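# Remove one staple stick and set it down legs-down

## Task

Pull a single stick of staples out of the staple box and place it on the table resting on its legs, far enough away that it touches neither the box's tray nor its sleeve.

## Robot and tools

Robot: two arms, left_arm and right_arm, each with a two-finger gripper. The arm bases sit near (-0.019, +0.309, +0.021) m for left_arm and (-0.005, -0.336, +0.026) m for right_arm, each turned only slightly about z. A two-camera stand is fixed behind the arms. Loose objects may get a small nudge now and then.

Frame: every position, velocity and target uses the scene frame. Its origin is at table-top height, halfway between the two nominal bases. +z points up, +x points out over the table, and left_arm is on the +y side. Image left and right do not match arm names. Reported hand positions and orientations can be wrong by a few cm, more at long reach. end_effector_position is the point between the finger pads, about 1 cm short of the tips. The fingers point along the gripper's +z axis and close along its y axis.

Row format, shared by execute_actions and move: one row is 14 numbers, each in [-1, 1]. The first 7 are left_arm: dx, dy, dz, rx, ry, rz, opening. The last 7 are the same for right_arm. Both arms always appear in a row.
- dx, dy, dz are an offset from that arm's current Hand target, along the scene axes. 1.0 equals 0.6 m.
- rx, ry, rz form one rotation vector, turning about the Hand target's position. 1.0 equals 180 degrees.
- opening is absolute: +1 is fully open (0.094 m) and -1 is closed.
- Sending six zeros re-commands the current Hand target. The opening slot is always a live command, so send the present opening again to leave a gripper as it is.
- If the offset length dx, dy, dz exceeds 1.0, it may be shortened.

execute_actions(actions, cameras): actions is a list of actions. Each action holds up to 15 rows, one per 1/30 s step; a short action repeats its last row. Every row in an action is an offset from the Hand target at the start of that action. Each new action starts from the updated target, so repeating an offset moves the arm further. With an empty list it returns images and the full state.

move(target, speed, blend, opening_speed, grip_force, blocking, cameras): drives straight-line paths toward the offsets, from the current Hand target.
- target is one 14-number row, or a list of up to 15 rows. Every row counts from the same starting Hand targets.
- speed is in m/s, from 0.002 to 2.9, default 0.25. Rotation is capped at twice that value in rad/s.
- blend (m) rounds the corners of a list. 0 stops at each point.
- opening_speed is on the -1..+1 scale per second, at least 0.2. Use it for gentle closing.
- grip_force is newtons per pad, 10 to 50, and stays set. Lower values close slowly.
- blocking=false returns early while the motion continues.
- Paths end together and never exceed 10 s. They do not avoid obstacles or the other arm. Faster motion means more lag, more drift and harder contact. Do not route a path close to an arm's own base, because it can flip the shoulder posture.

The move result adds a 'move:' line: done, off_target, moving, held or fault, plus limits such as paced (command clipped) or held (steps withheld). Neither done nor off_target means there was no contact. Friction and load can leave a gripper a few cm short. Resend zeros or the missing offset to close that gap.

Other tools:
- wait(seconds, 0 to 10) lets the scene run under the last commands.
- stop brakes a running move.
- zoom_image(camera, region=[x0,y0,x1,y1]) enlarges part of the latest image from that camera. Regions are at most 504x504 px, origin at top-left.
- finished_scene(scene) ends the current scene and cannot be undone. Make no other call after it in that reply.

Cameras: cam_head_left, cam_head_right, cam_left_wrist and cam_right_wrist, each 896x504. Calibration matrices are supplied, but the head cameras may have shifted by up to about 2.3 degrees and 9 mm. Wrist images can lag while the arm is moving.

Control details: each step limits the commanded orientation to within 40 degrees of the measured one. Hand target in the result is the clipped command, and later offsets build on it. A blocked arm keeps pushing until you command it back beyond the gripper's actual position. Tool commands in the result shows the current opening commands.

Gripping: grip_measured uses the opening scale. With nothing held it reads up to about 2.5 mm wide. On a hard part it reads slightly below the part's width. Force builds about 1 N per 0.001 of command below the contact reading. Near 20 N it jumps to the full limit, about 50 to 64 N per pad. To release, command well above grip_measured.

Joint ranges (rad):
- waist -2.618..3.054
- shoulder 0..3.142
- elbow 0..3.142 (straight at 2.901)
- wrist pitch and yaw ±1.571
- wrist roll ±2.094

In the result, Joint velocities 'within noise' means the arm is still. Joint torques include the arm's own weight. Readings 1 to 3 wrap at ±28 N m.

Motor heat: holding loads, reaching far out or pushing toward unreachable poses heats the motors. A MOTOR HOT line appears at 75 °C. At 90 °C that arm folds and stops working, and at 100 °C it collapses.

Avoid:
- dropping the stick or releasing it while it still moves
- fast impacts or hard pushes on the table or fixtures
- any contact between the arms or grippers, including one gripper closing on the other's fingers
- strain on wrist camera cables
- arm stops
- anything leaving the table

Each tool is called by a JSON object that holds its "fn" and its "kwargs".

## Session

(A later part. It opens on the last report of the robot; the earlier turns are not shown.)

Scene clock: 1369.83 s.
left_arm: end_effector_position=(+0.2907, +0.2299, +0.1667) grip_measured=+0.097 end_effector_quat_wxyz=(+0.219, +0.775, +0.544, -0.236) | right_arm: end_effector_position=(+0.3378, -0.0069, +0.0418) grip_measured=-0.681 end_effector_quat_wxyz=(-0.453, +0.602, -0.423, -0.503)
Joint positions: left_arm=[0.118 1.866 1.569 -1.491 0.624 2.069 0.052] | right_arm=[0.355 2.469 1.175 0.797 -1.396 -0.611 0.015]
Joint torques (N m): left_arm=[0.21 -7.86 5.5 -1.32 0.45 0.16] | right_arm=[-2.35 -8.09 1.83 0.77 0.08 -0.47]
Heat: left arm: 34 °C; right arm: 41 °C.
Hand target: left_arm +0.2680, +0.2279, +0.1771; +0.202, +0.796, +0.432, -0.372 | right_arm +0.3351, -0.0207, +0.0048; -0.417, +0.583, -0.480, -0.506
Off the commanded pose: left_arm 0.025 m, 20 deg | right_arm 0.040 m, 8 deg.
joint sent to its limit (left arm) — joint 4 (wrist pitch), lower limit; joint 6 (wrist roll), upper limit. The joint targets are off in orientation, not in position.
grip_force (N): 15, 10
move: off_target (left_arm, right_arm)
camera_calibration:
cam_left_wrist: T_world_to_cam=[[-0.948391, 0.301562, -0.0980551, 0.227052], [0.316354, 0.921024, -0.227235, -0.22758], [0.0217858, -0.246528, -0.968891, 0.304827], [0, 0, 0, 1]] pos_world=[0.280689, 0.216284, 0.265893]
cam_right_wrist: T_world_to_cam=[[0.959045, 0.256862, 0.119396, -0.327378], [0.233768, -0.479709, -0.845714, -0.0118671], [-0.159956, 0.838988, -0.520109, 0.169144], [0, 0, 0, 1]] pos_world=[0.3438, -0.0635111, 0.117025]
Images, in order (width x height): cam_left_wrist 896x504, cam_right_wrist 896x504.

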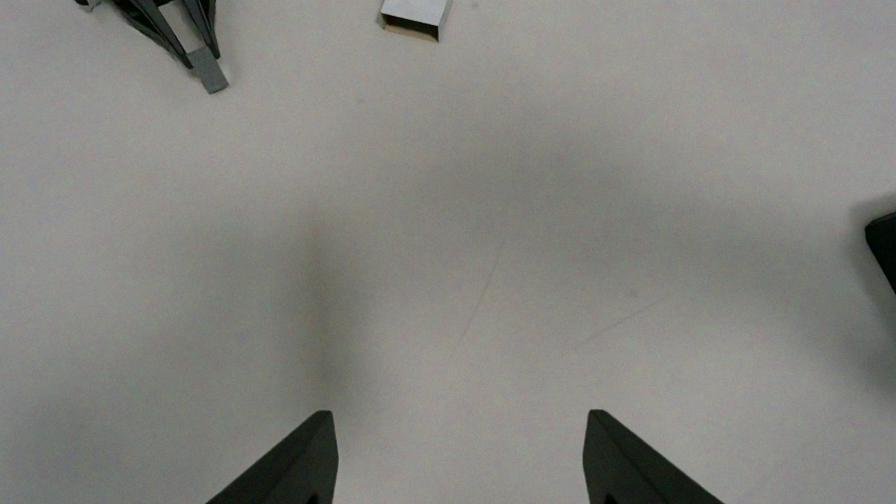

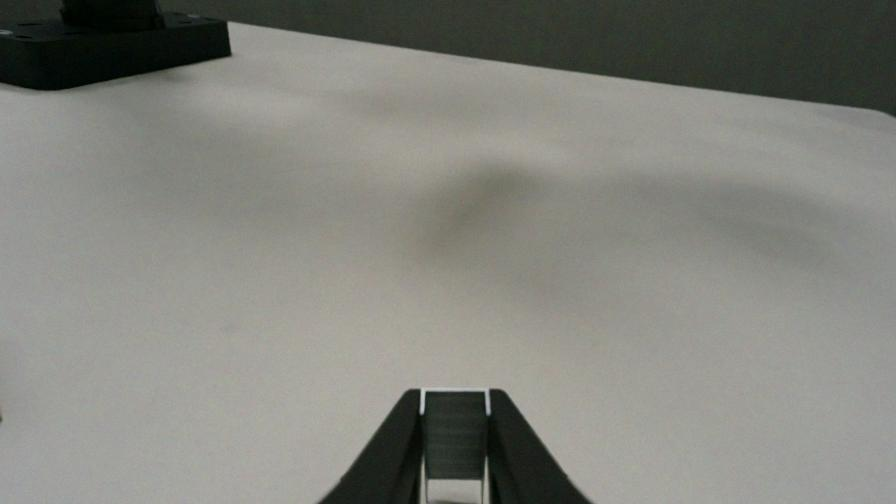

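{"fn": "move", "kwargs": {"target": [[0,0,0,0,0,0,0.1,0,0.0167,0.067,0,0,0,-0.681],[0,0,0,0,0,0,0.1,0,0.0167,0.042,0,0,0,-0.681],[0,0,0,0,0,0,0.1,0,0.0167,0.042,0,0,0,-0.55]], "speed": [0.1,0.05,0.05], "opening_speed": 0.25, "cameras": ["cam_right_wrist","cam_left_wrist"]}}

Scene clock: 1388.23 s.
left_arm: end_effector_position=(+0.2907, +0.2299, +0.1667) grip_measured=+0.097 end_effector_quat_wxyz=(+0.219, +0.775, +0.544, -0.236) | right_arm: end_effector_position=(+0.3359, -0.0120, +0.0392) grip_measured=-0.551 end_effector_quat_wxyz=(-0.427, +0.585, -0.473, -0.502)
Joint positions: left_arm=[0.118 1.866 1.569 -1.491 0.624 2.069 0.052] | right_arm=[0.35 2.413 1.134 0.665 -1.34 -0.626 0.021]
Joint torques (N m): left_arm=[0.32 -8.03 5.46 -1.31 0.44 0.11] | right_arm=[0.29 -9.03 5.2 1.55 -0.4 -0.09]
Heat: left arm: 34 °C; right arm: 40 °C.
Hand target: left_arm +0.2680, +0.2279, +0.1771; +0.202, +0.796, +0.432, -0.372 | right_arm +0.3350, -0.0107, +0.0299; -0.417, +0.583, -0.480, -0.506
Off the commanded pose: left_arm 0.025 m, 20 deg | right_arm 0.009 m, 1 deg.
joint sent to its limit (left arm) — joint 4 (wrist pitch), lower limit; joint 6 (wrist roll), upper limit. The joint targets are off in orientation, not in position.
grip_force (N): 15, 10
move: off_target (left_arm); target 3's new opening was sent with right_arm's hand 0.011 m and 2 deg from that target
camera_calibration:
cam_left_wrist: T_world_to_cam=[[-0.948391, 0.301562, -0.0980551, 0.227052], [0.316354, 0.921024, -0.227235, -0.22758], [0.0217858, -0.246528, -0.968891, 0.304827], [0, 0, 0, 1]] pos_world=[0.280689, 0.216284, 0.265893]
cam_right_wrist: T_world_to_cam=[[0.976813, 0.212858, 0.0229547, -0.326763], [0.138279, -0.54542, -0.826678, 0.0145757], [-0.163445, 0.810684, -0.562207, 0.17425], [0, 0, 0, 1]] pos_world=[0.345651, -0.0637575, 0.117515]
Images, in order (width x height): cam_left_wrist 896x504, cam_right_wrist 896x504.

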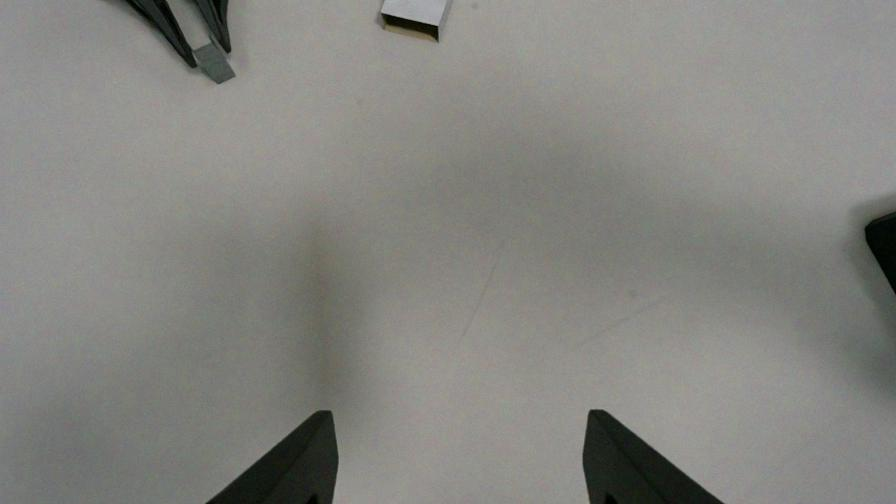

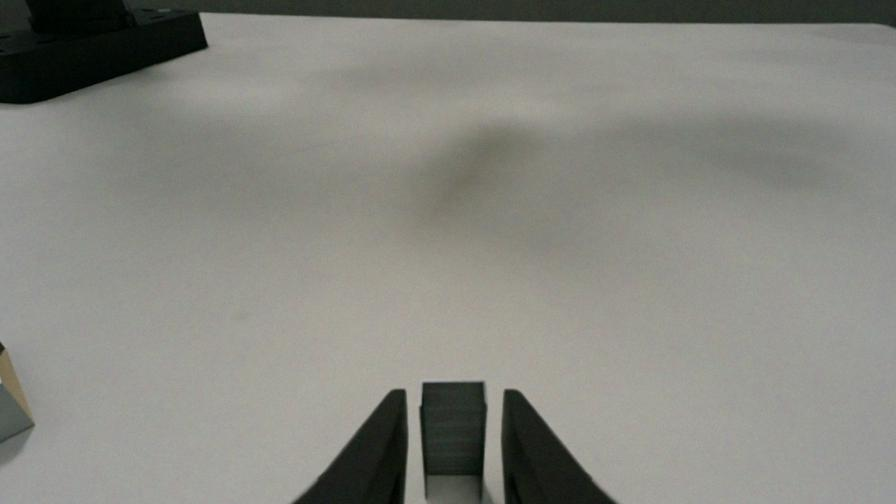

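{"fn": "move", "kwargs": {"target": [[0,0,0,0,0,0,0.1,0,-0.015,0.06,0,0,0,-0.3],[0,0,0,0,0,0,0.1,-0.005,0.032,0.1,-0.4737,-0.0918,0,-0.2],[0,0,0,0,0,0,0.1,-0.005,0.032,0.052,-0.4737,-0.0918,0,-0.2]], "speed": [0.15,0.3,0.1], "blend": [0.01,0.01,0], "cameras": ["cam_right_wrist","cam_left_wrist"]}}

Scene clock: 1408.13 s.
left_arm: end_effector_position=(+0.2907, +0.2299, +0.1667) grip_measured=+0.097 end_effector_quat_wxyz=(+0.219, +0.775, +0.544, -0.236) | right_arm: end_effector_position=(+0.3319, +0.0095, +0.0737) grip_measured=-0.201 end_effector_quat_wxyz=(+0.017, +0.773, -0.634, +0.031)
Joint positions: left_arm=[0.118 1.866 1.569 -1.491 0.624 2.069 0.052] | right_arm=[0.795 2.559 2.452 -1.494 0.063 -0.947 0.038]
Joint torques (N m): left_arm=[0.13 -7.99 5.37 -1.27 0.45 0.14] | right_arm=[-0.03 -11.49 5.09 0.62 0.11 0.05]
Heat: left arm: 34 °C; right arm: 40 °C.
Hand target: left_arm +0.2680, +0.2279, +0.1771; +0.202, +0.796, +0.432, -0.372 | right_arm +0.3320, +0.0085, +0.0611; +0.027, +0.771, -0.636, +0.033
Off the commanded pose: left_arm 0.025 m, 20 deg | right_arm 0.013 m, 1 deg.
joint sent to its limit (left arm) — joint 4 (wrist pitch), lower limit; joint 6 (wrist roll), upper limit. The joint targets are off in orientation, not in position.
grip_force (N): 15, 10
move: off_target (left_arm, right_arm); blend cut to 0 m at target 2
camera_calibration:
cam_left_wrist: T_world_to_cam=[[-0.948391, 0.301562, -0.0980551, 0.227052], [0.316354, 0.921024, -0.227235, -0.22758], [0.0217858, -0.246528, -0.968891, 0.304827], [0, 0, 0, 1]] pos_world=[0.280689, 0.216284, 0.265893]
cam_right_wrist: T_world_to_cam=[[0.980585, 0.1956, -0.0138982, -0.32653], [0.17531, -0.842698, 0.509045, -0.0525924], [0.0878572, -0.501598, -0.860628, 0.126551], [0, 0, 0, 1]] pos_world=[0.318292, 0.0830274, 0.131147]
Images, in order (width x height): cam_left_wrist 896x504, cam_right_wrist 896x504.

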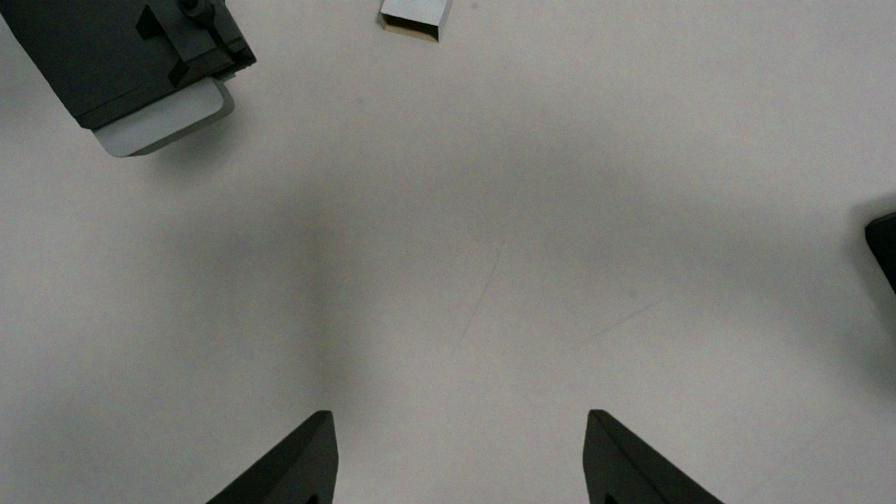

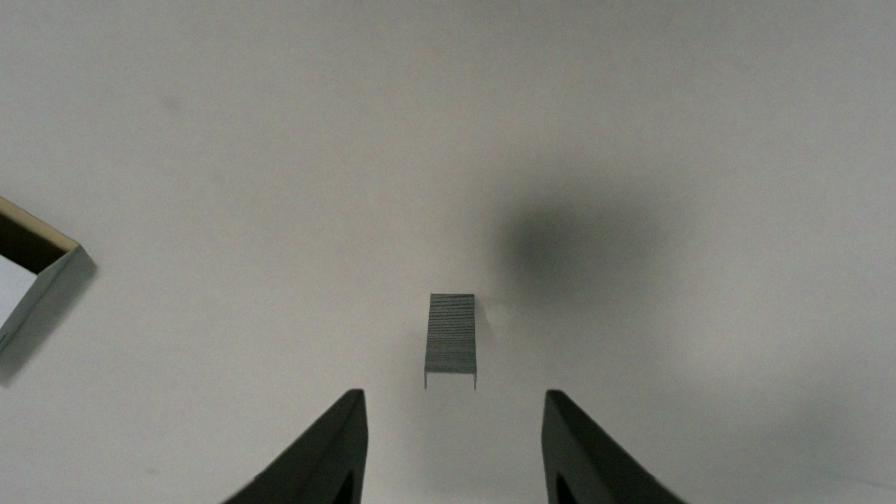

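{"fn": "move", "kwargs": {"target": [[0,0,0,0,0,0,0.1,0.0027,-0.0267,0,0,0,0,-0.2],[0,0,0,0,0,0,0.1,0.0027,-0.0267,-0.0402,0,0,0,-0.2]], "speed": [0.1,0.08], "cameras": ["cam_right_wrist"]}}

Scene clock: 1441.97 s.
left_arm: end_effector_position=(+0.2907, +0.2299, +0.1667) grip_measured=+0.097 end_effector_quat_wxyz=(+0.219, +0.775, +0.544, -0.236) | right_arm: end_effector_position=(+0.3289, -0.0072, +0.0273) grip_measured=-0.201 end_effector_quat_wxyz=(+0.041, +0.771, -0.635, +0.030)
Joint positions: left_arm=[0.118 1.866 1.569 -1.491 0.624 2.069 0.052] | right_arm=[0.776 2.534 2.218 -1.332 0.066 -0.96 0.038]
Joint torques (N m): left_arm=[0.09 -8.12 5.42 -1.3 0.43 0.12] | right_arm=[-0.66 -15.1 4.9 0.55 0.09 -0.08]
Motor temperatures (°C): left_arm=[22 33 28 27 24 24 23] | right_arm=[23 43 34 23 23 23 21]
Heat: left arm: 33 °C; right arm: 43 °C.
Hand target: left_arm +0.2680, +0.2279, +0.1771; +0.202, +0.796, +0.432, -0.372 | right_arm +0.3336, -0.0075, +0.0370; +0.027, +0.771, -0.635, +0.032
Off the commanded pose: left_arm 0.025 m, 20 deg | right_arm 0.011 m, 2 deg.
joint sent to its limit (left arm) — joint 4 (wrist pitch), lower limit; joint 6 (wrist roll), upper limit. The joint targets are off in orientation, not in position.
grip_force (N): 15, 10
move: off_target (left_arm, right_arm)
camera_calibration:
cam_right_wrist: T_world_to_cam=[[0.980562, 0.189215, -0.0519202, -0.319907], [0.187432, -0.825055, 0.53306, -0.0470136], [0.0580258, -0.53243, -0.844483, 0.08769], [0, 0, 0, 1]] pos_world=[0.317413, 0.0684312, 0.0825041]
Images, in order (width x height): cam_right_wrist 896x504.

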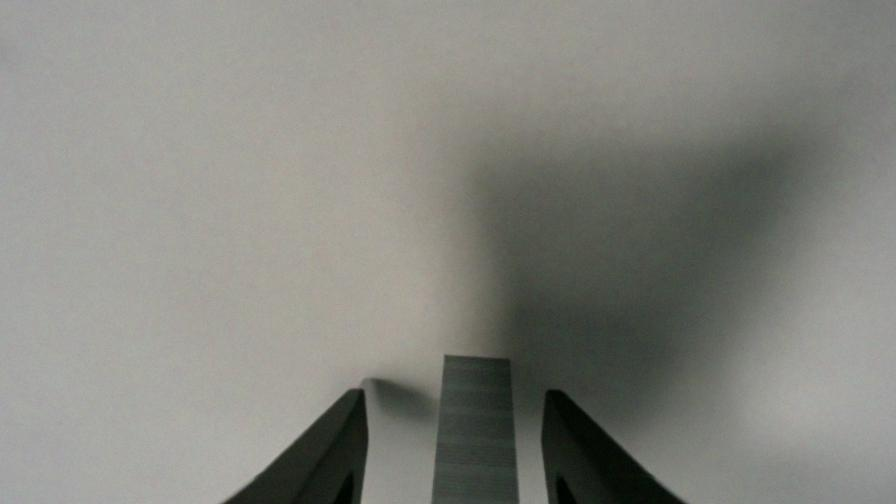

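{"fn": "move", "kwargs": {"target": [0,0,0,0,0,0,0.1,0.0063,0.0078,0.003,0,0,0,-0.2], "speed": 0.05, "cameras": ["cam_right_wrist"]}}

Scene clock: 1453.23 s.
left_arm: end_effector_position=(+0.2907, +0.2299, +0.1667) grip_measured=+0.097 end_effector_quat_wxyz=(+0.219, +0.775, +0.544, -0.236) | right_arm: end_effector_position=(+0.3345, -0.0014, +0.0373) grip_measured=-0.201 end_effector_quat_wxyz=(+0.026, +0.771, -0.636, +0.031)
Joint positions: left_arm=[0.118 1.866 1.569 -1.491 0.624 2.069 0.052] | right_arm=[0.776 2.534 2.259 -1.344 0.066 -0.96 0.038]
Joint torques (N m): left_arm=[0.16 -7.97 5.68 -1.34 0.48 0.14] | right_arm=[-0.55 -12.49 7.16 0.32 0.09 -0.07]
Heat: left arm: 33 °C; right arm: 41 °C.
Hand target: left_arm +0.2680, +0.2279, +0.1771; +0.202, +0.796, +0.432, -0.372 | right_arm +0.3374, -0.0029, +0.0387; +0.027, +0.771, -0.635, +0.032
Off the commanded pose: left_arm 0.025 m, 20 deg | right_arm 0.004 m, 0 deg.
joint sent to its limit (left arm) — joint 4 (wrist pitch), lower limit; joint 6 (wrist roll), upper limit. The joint targets are off in orientation, not in position.
grip_force (N): 15, 10
move: off_target (left_arm)
camera_calibration:
cam_right_wrist: T_world_to_cam=[[0.981392, 0.190077, -0.027224, -0.32721], [0.176394, -0.836421, 0.518927, -0.0443392], [0.0758652, -0.514073, -0.854385, 0.0933211], [0, 0, 0, 1]] pos_world=[0.321863, 0.0730827, 0.093833]
Images, in order (width x height): cam_right_wrist 896x504.

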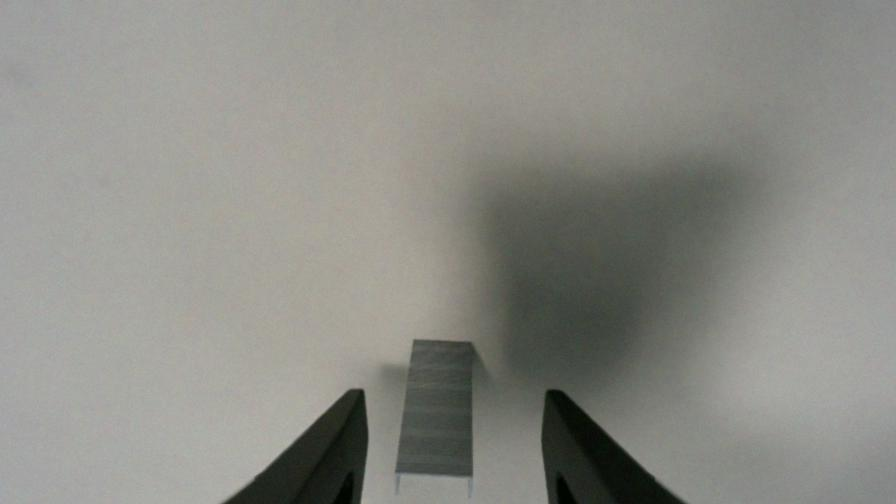

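{"fn": "move", "kwargs": {"target": [[0,0,0,0,0,0,0.1,-0.0062,-0.0022,0.001,0,0,0,-0.2],[0,0,0,0,0,0,0.1,-0.0062,-0.0022,0.001,0,0,0,-0.79],[0,0,0,0,0,0,0.1,-0.0062,0.0,0.07,0,0,0,-0.79],[0,0,0,0,0,0,0.1,-0.0062,0.03,0.08,0.381,0.074,0,-0.79]], "speed": [0.05,0.05,0.1,0.25], "blend": [0,0,0.02,0], "opening_speed": 0.4, "cameras": ["cam_right_wrist","cam_left_wrist"]}}

Scene clock: 1468.30 s.
left_arm: end_effector_position=(+0.2907, +0.2299, +0.1667) grip_measured=+0.097 end_effector_quat_wxyz=(+0.219, +0.775, +0.544, -0.236) | right_arm: end_effector_position=(+0.3361, +0.0166, +0.0800) grip_measured=-0.687 end_effector_quat_wxyz=(-0.336, +0.656, -0.542, -0.404)
Joint positions: left_arm=[0.118 1.866 1.569 -1.491 0.624 2.069 0.052] | right_arm=[0.455 2.189 1.366 -0.223 -1.028 -0.979 0.015]
Joint torques (N m): left_arm=[0.17 -7.99 5.46 -1.3 0.48 0.15] | right_arm=[-0.66 -11.78 4.78 1.57 -0.87 0.06]
Heat: left arm: 33 °C; right arm: 41 °C.
Hand target: left_arm +0.2680, +0.2279, +0.1771; +0.202, +0.796, +0.432, -0.372 | right_arm +0.3337, +0.0151, +0.0869; -0.342, +0.651, -0.536, -0.415
Off the commanded pose: left_arm 0.025 m, 20 deg | right_arm 0.007 m, 2 deg.
joint sent to its limit (left arm) — joint 4 (wrist pitch), lower limit; joint 6 (wrist roll), upper limit. The joint targets are off in orientation, not in position.
grip_force (N): 15, 10
move: off_target (left_arm)
camera_calibration:
cam_left_wrist: T_world_to_cam=[[-0.948391, 0.301562, -0.0980551, 0.227052], [0.316354, 0.921024, -0.227235, -0.22758], [0.0217858, -0.246528, -0.968891, 0.304827], [0, 0, 0, 1]] pos_world=[0.280689, 0.216284, 0.265893]
cam_right_wrist: T_world_to_cam=[[0.977766, 0.209585, -0.00687108, -0.331765], [0.16374, -0.783539, -0.599379, 0.0410537], [-0.131004, 0.584928, -0.800436, 0.185976], [0, 0, 0, 1]] pos_world=[0.34203, -0.00708224, 0.171189]
Images, in order (width x height): cam_left_wrist 896x504, cam_right_wrist 896x504.

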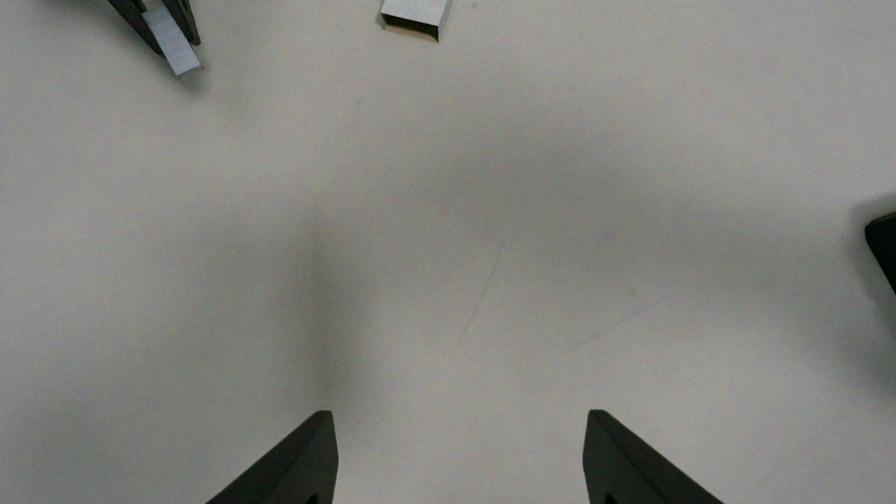

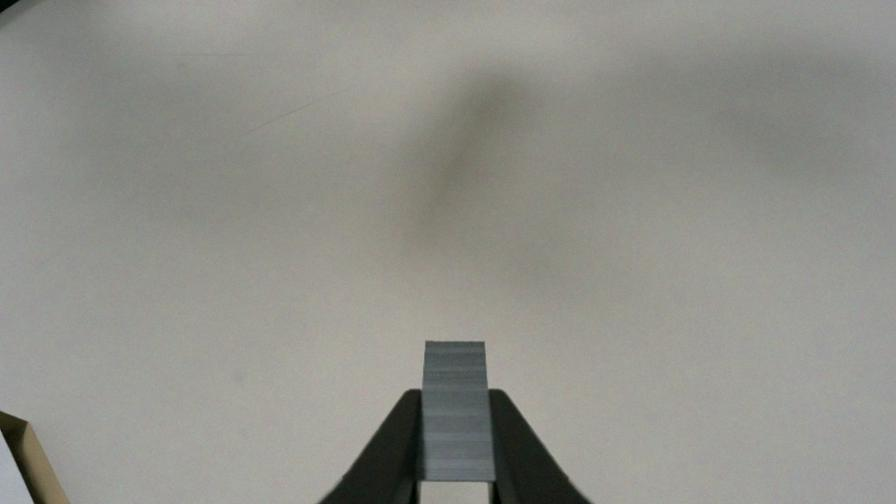

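{"fn": "move", "kwargs": {"target": [[0,0,0,0,0,0,0.1,0,0.025,-0.078,0,0,0,-0.79],[0,0,0,0,0,0,0.1,0,0.025,-0.128,0,0,0,-0.79]], "speed": [0.15,0.05], "blend": [0.01,0], "cameras": ["cam_right_wrist","cam_left_wrist"]}}

Scene clock: 1475.10 s.
left_arm: end_effector_position=(+0.2907, +0.2299, +0.1667) grip_measured=+0.097 end_effector_quat_wxyz=(+0.219, +0.775, +0.544, -0.236) | right_arm: end_effector_position=(+0.3429, +0.0309, +0.0267) grip_measured=-0.687 end_effector_quat_wxyz=(-0.359, +0.654, -0.528, -0.406)
Joint positions: left_arm=[0.118 1.866 1.569 -1.491 0.624 2.069 0.052] | right_arm=[0.473 2.348 1.342 0.056 -1.038 -0.924 0.015]
Joint torques (N m): left_arm=[0.24 -7.99 5.44 -1.31 0.43 0.15] | right_arm=[0.66 -9.29 4.19 1.64 -0.54 0.02]
Heat: left arm: 33 °C; right arm: 42 °C.
Hand target: left_arm +0.2680, +0.2279, +0.1771; +0.202, +0.796, +0.432, -0.372 | right_arm +0.3336, +0.0301, +0.0100; -0.342, +0.651, -0.536, -0.415
Off the commanded pose: left_arm 0.025 m, 20 deg | right_arm 0.019 m, 2 deg.
joint sent to its limit (left arm) — joint 4 (wrist pitch), lower limit; joint 6 (wrist roll), upper limit. The joint targets are off in orientation, not in position.
grip_force (N): 15, 10
move: off_target (left_arm, right_arm)
camera_calibration:
cam_left_wrist: T_world_to_cam=[[-0.948391, 0.301562, -0.0980551, 0.227052], [0.316354, 0.921024, -0.227235, -0.22758], [0.0217858, -0.246528, -0.968891, 0.304827], [0, 0, 0, 1]] pos_world=[0.280689, 0.216284, 0.265893]
cam_right_wrist: T_world_to_cam=[[0.97746, 0.208603, 0.0325174, -0.342676], [0.182383, -0.756744, -0.627754, 0.0127365], [-0.106344, 0.619535, -0.777732, 0.125617], [0, 0, 0, 1]] pos_world=[0.345988, 0.00329756, 0.116834]
Images, in order (width x height): cam_left_wrist 896x504, cam_right_wrist 896x504.

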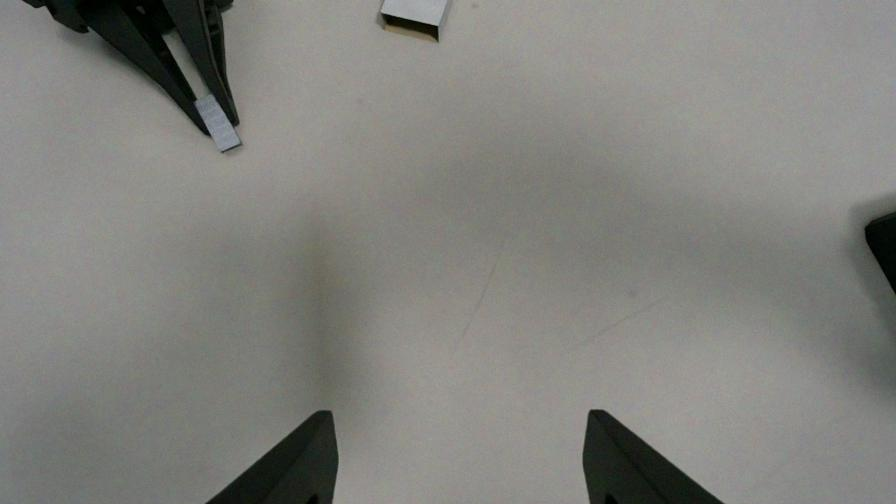

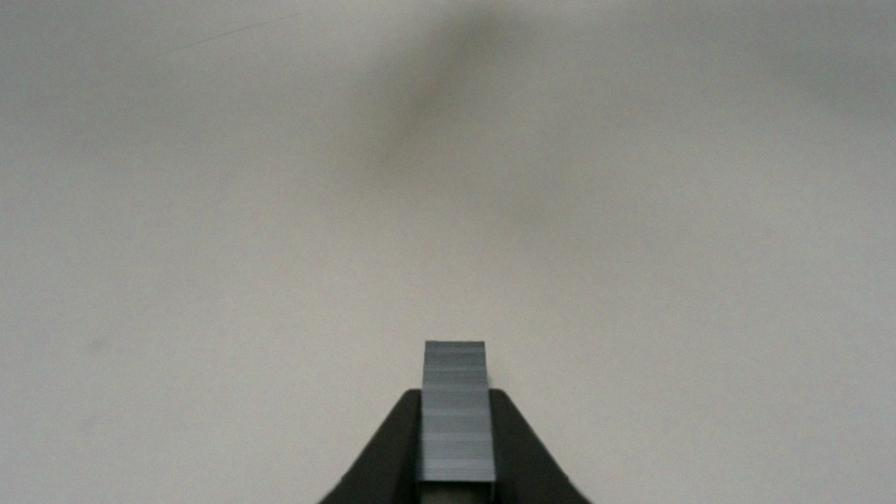

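{"fn": "move", "kwargs": {"target": [[0,0,0,0,0,0,0.1,0,0,-0.012,-0.016,-0.003,0,-0.79],[0,0,0,0,0,0,0.1,0,0,-0.012,-0.016,-0.003,0,-0.4],[0,0,0,0,0,0,0.1,0,-0.03,0.06,0,0,0,-0.3]], "speed": [0.05,0.05,0.1], "opening_speed": 0.3, "cameras": ["cam_right_wrist","cam_left_wrist"]}}

Scene clock: 1483.00 s.
left_arm: end_effector_position=(+0.2907, +0.2299, +0.1667) grip_measured=+0.097 end_effector_quat_wxyz=(+0.219, +0.775, +0.544, -0.236) | right_arm: end_effector_position=(+0.3367, +0.0137, +0.0333) grip_measured=-0.301 end_effector_quat_wxyz=(-0.337, +0.652, -0.545, -0.405)
Joint positions: left_arm=[0.118 1.866 1.569 -1.491 0.624 2.069 0.052] | right_arm=[0.448 2.294 1.321 -0.074 -1.032 -0.976 0.033]
Joint torques (N m): left_arm=[0.27 -8.02 5.42 -1.33 0.46 0.16] | right_arm=[-0.58 -13.16 4.59 1.28 -0.87 -0.09]
Heat: left arm: 33 °C; right arm: 41 °C.
Hand target: left_arm +0.2680, +0.2279, +0.1771; +0.202, +0.796, +0.432, -0.372 | right_arm +0.3336, +0.0121, +0.0459; -0.341, +0.651, -0.536, -0.415
Off the commanded pose: left_arm 0.025 m, 20 deg | right_arm 0.013 m, 2 deg.
joint sent to its limit (left arm) — joint 4 (wrist pitch), lower limit; joint 6 (wrist roll), upper limit. The joint targets are off in orientation, not in position.
grip_force (N): 15, 10
move: off_target (left_arm, right_arm); target 2's new opening was sent with right_arm's hand 0.024 m and 5 deg from that target; target 3's new opening was sent with right_arm's hand 0.013 m and 2 deg from that target
camera_calibration:
cam_left_wrist: T_world_to_cam=[[-0.948391, 0.301562, -0.0980551, 0.227052], [0.316354, 0.921024, -0.227235, -0.22758], [0.0217858, -0.246528, -0.968891, 0.304827], [0, 0, 0, 1]] pos_world=[0.280689, 0.216284, 0.265893]
cam_right_wrist: T_world_to_cam=[[0.979079, 0.203134, -0.0118508, -0.332313], [0.155248, -0.783387, -0.601833, 0.0136208], [-0.131537, 0.587402, -0.798534, 0.150431], [0, 0, 0, 1]] pos_world=[0.343033, -0.0101892, 0.124384]
Images, in order (width x height): cam_left_wrist 896x504, cam_right_wrist 896x504.

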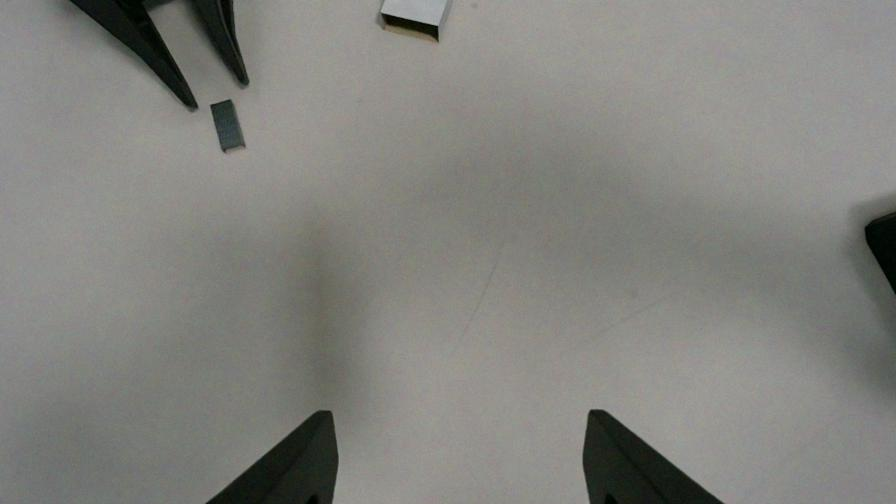

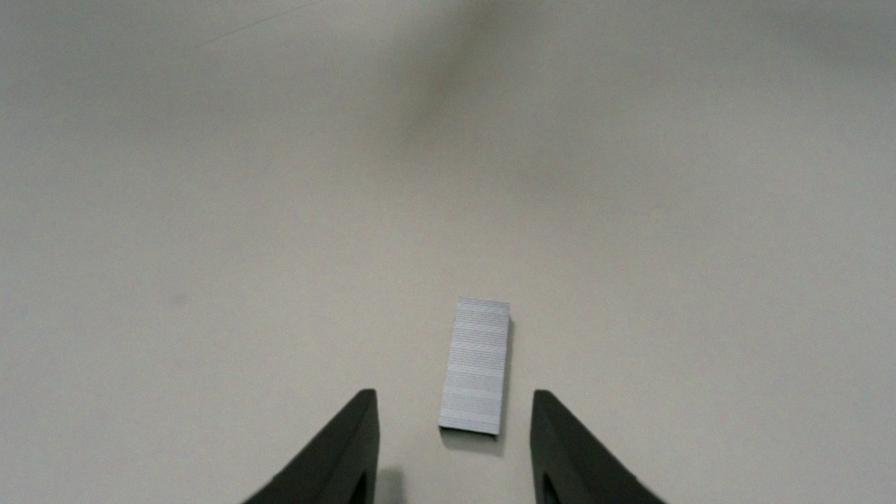

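{"fn": "finished_scene", "kwargs": {"scene": 2}}

The scene is finished: the task was done.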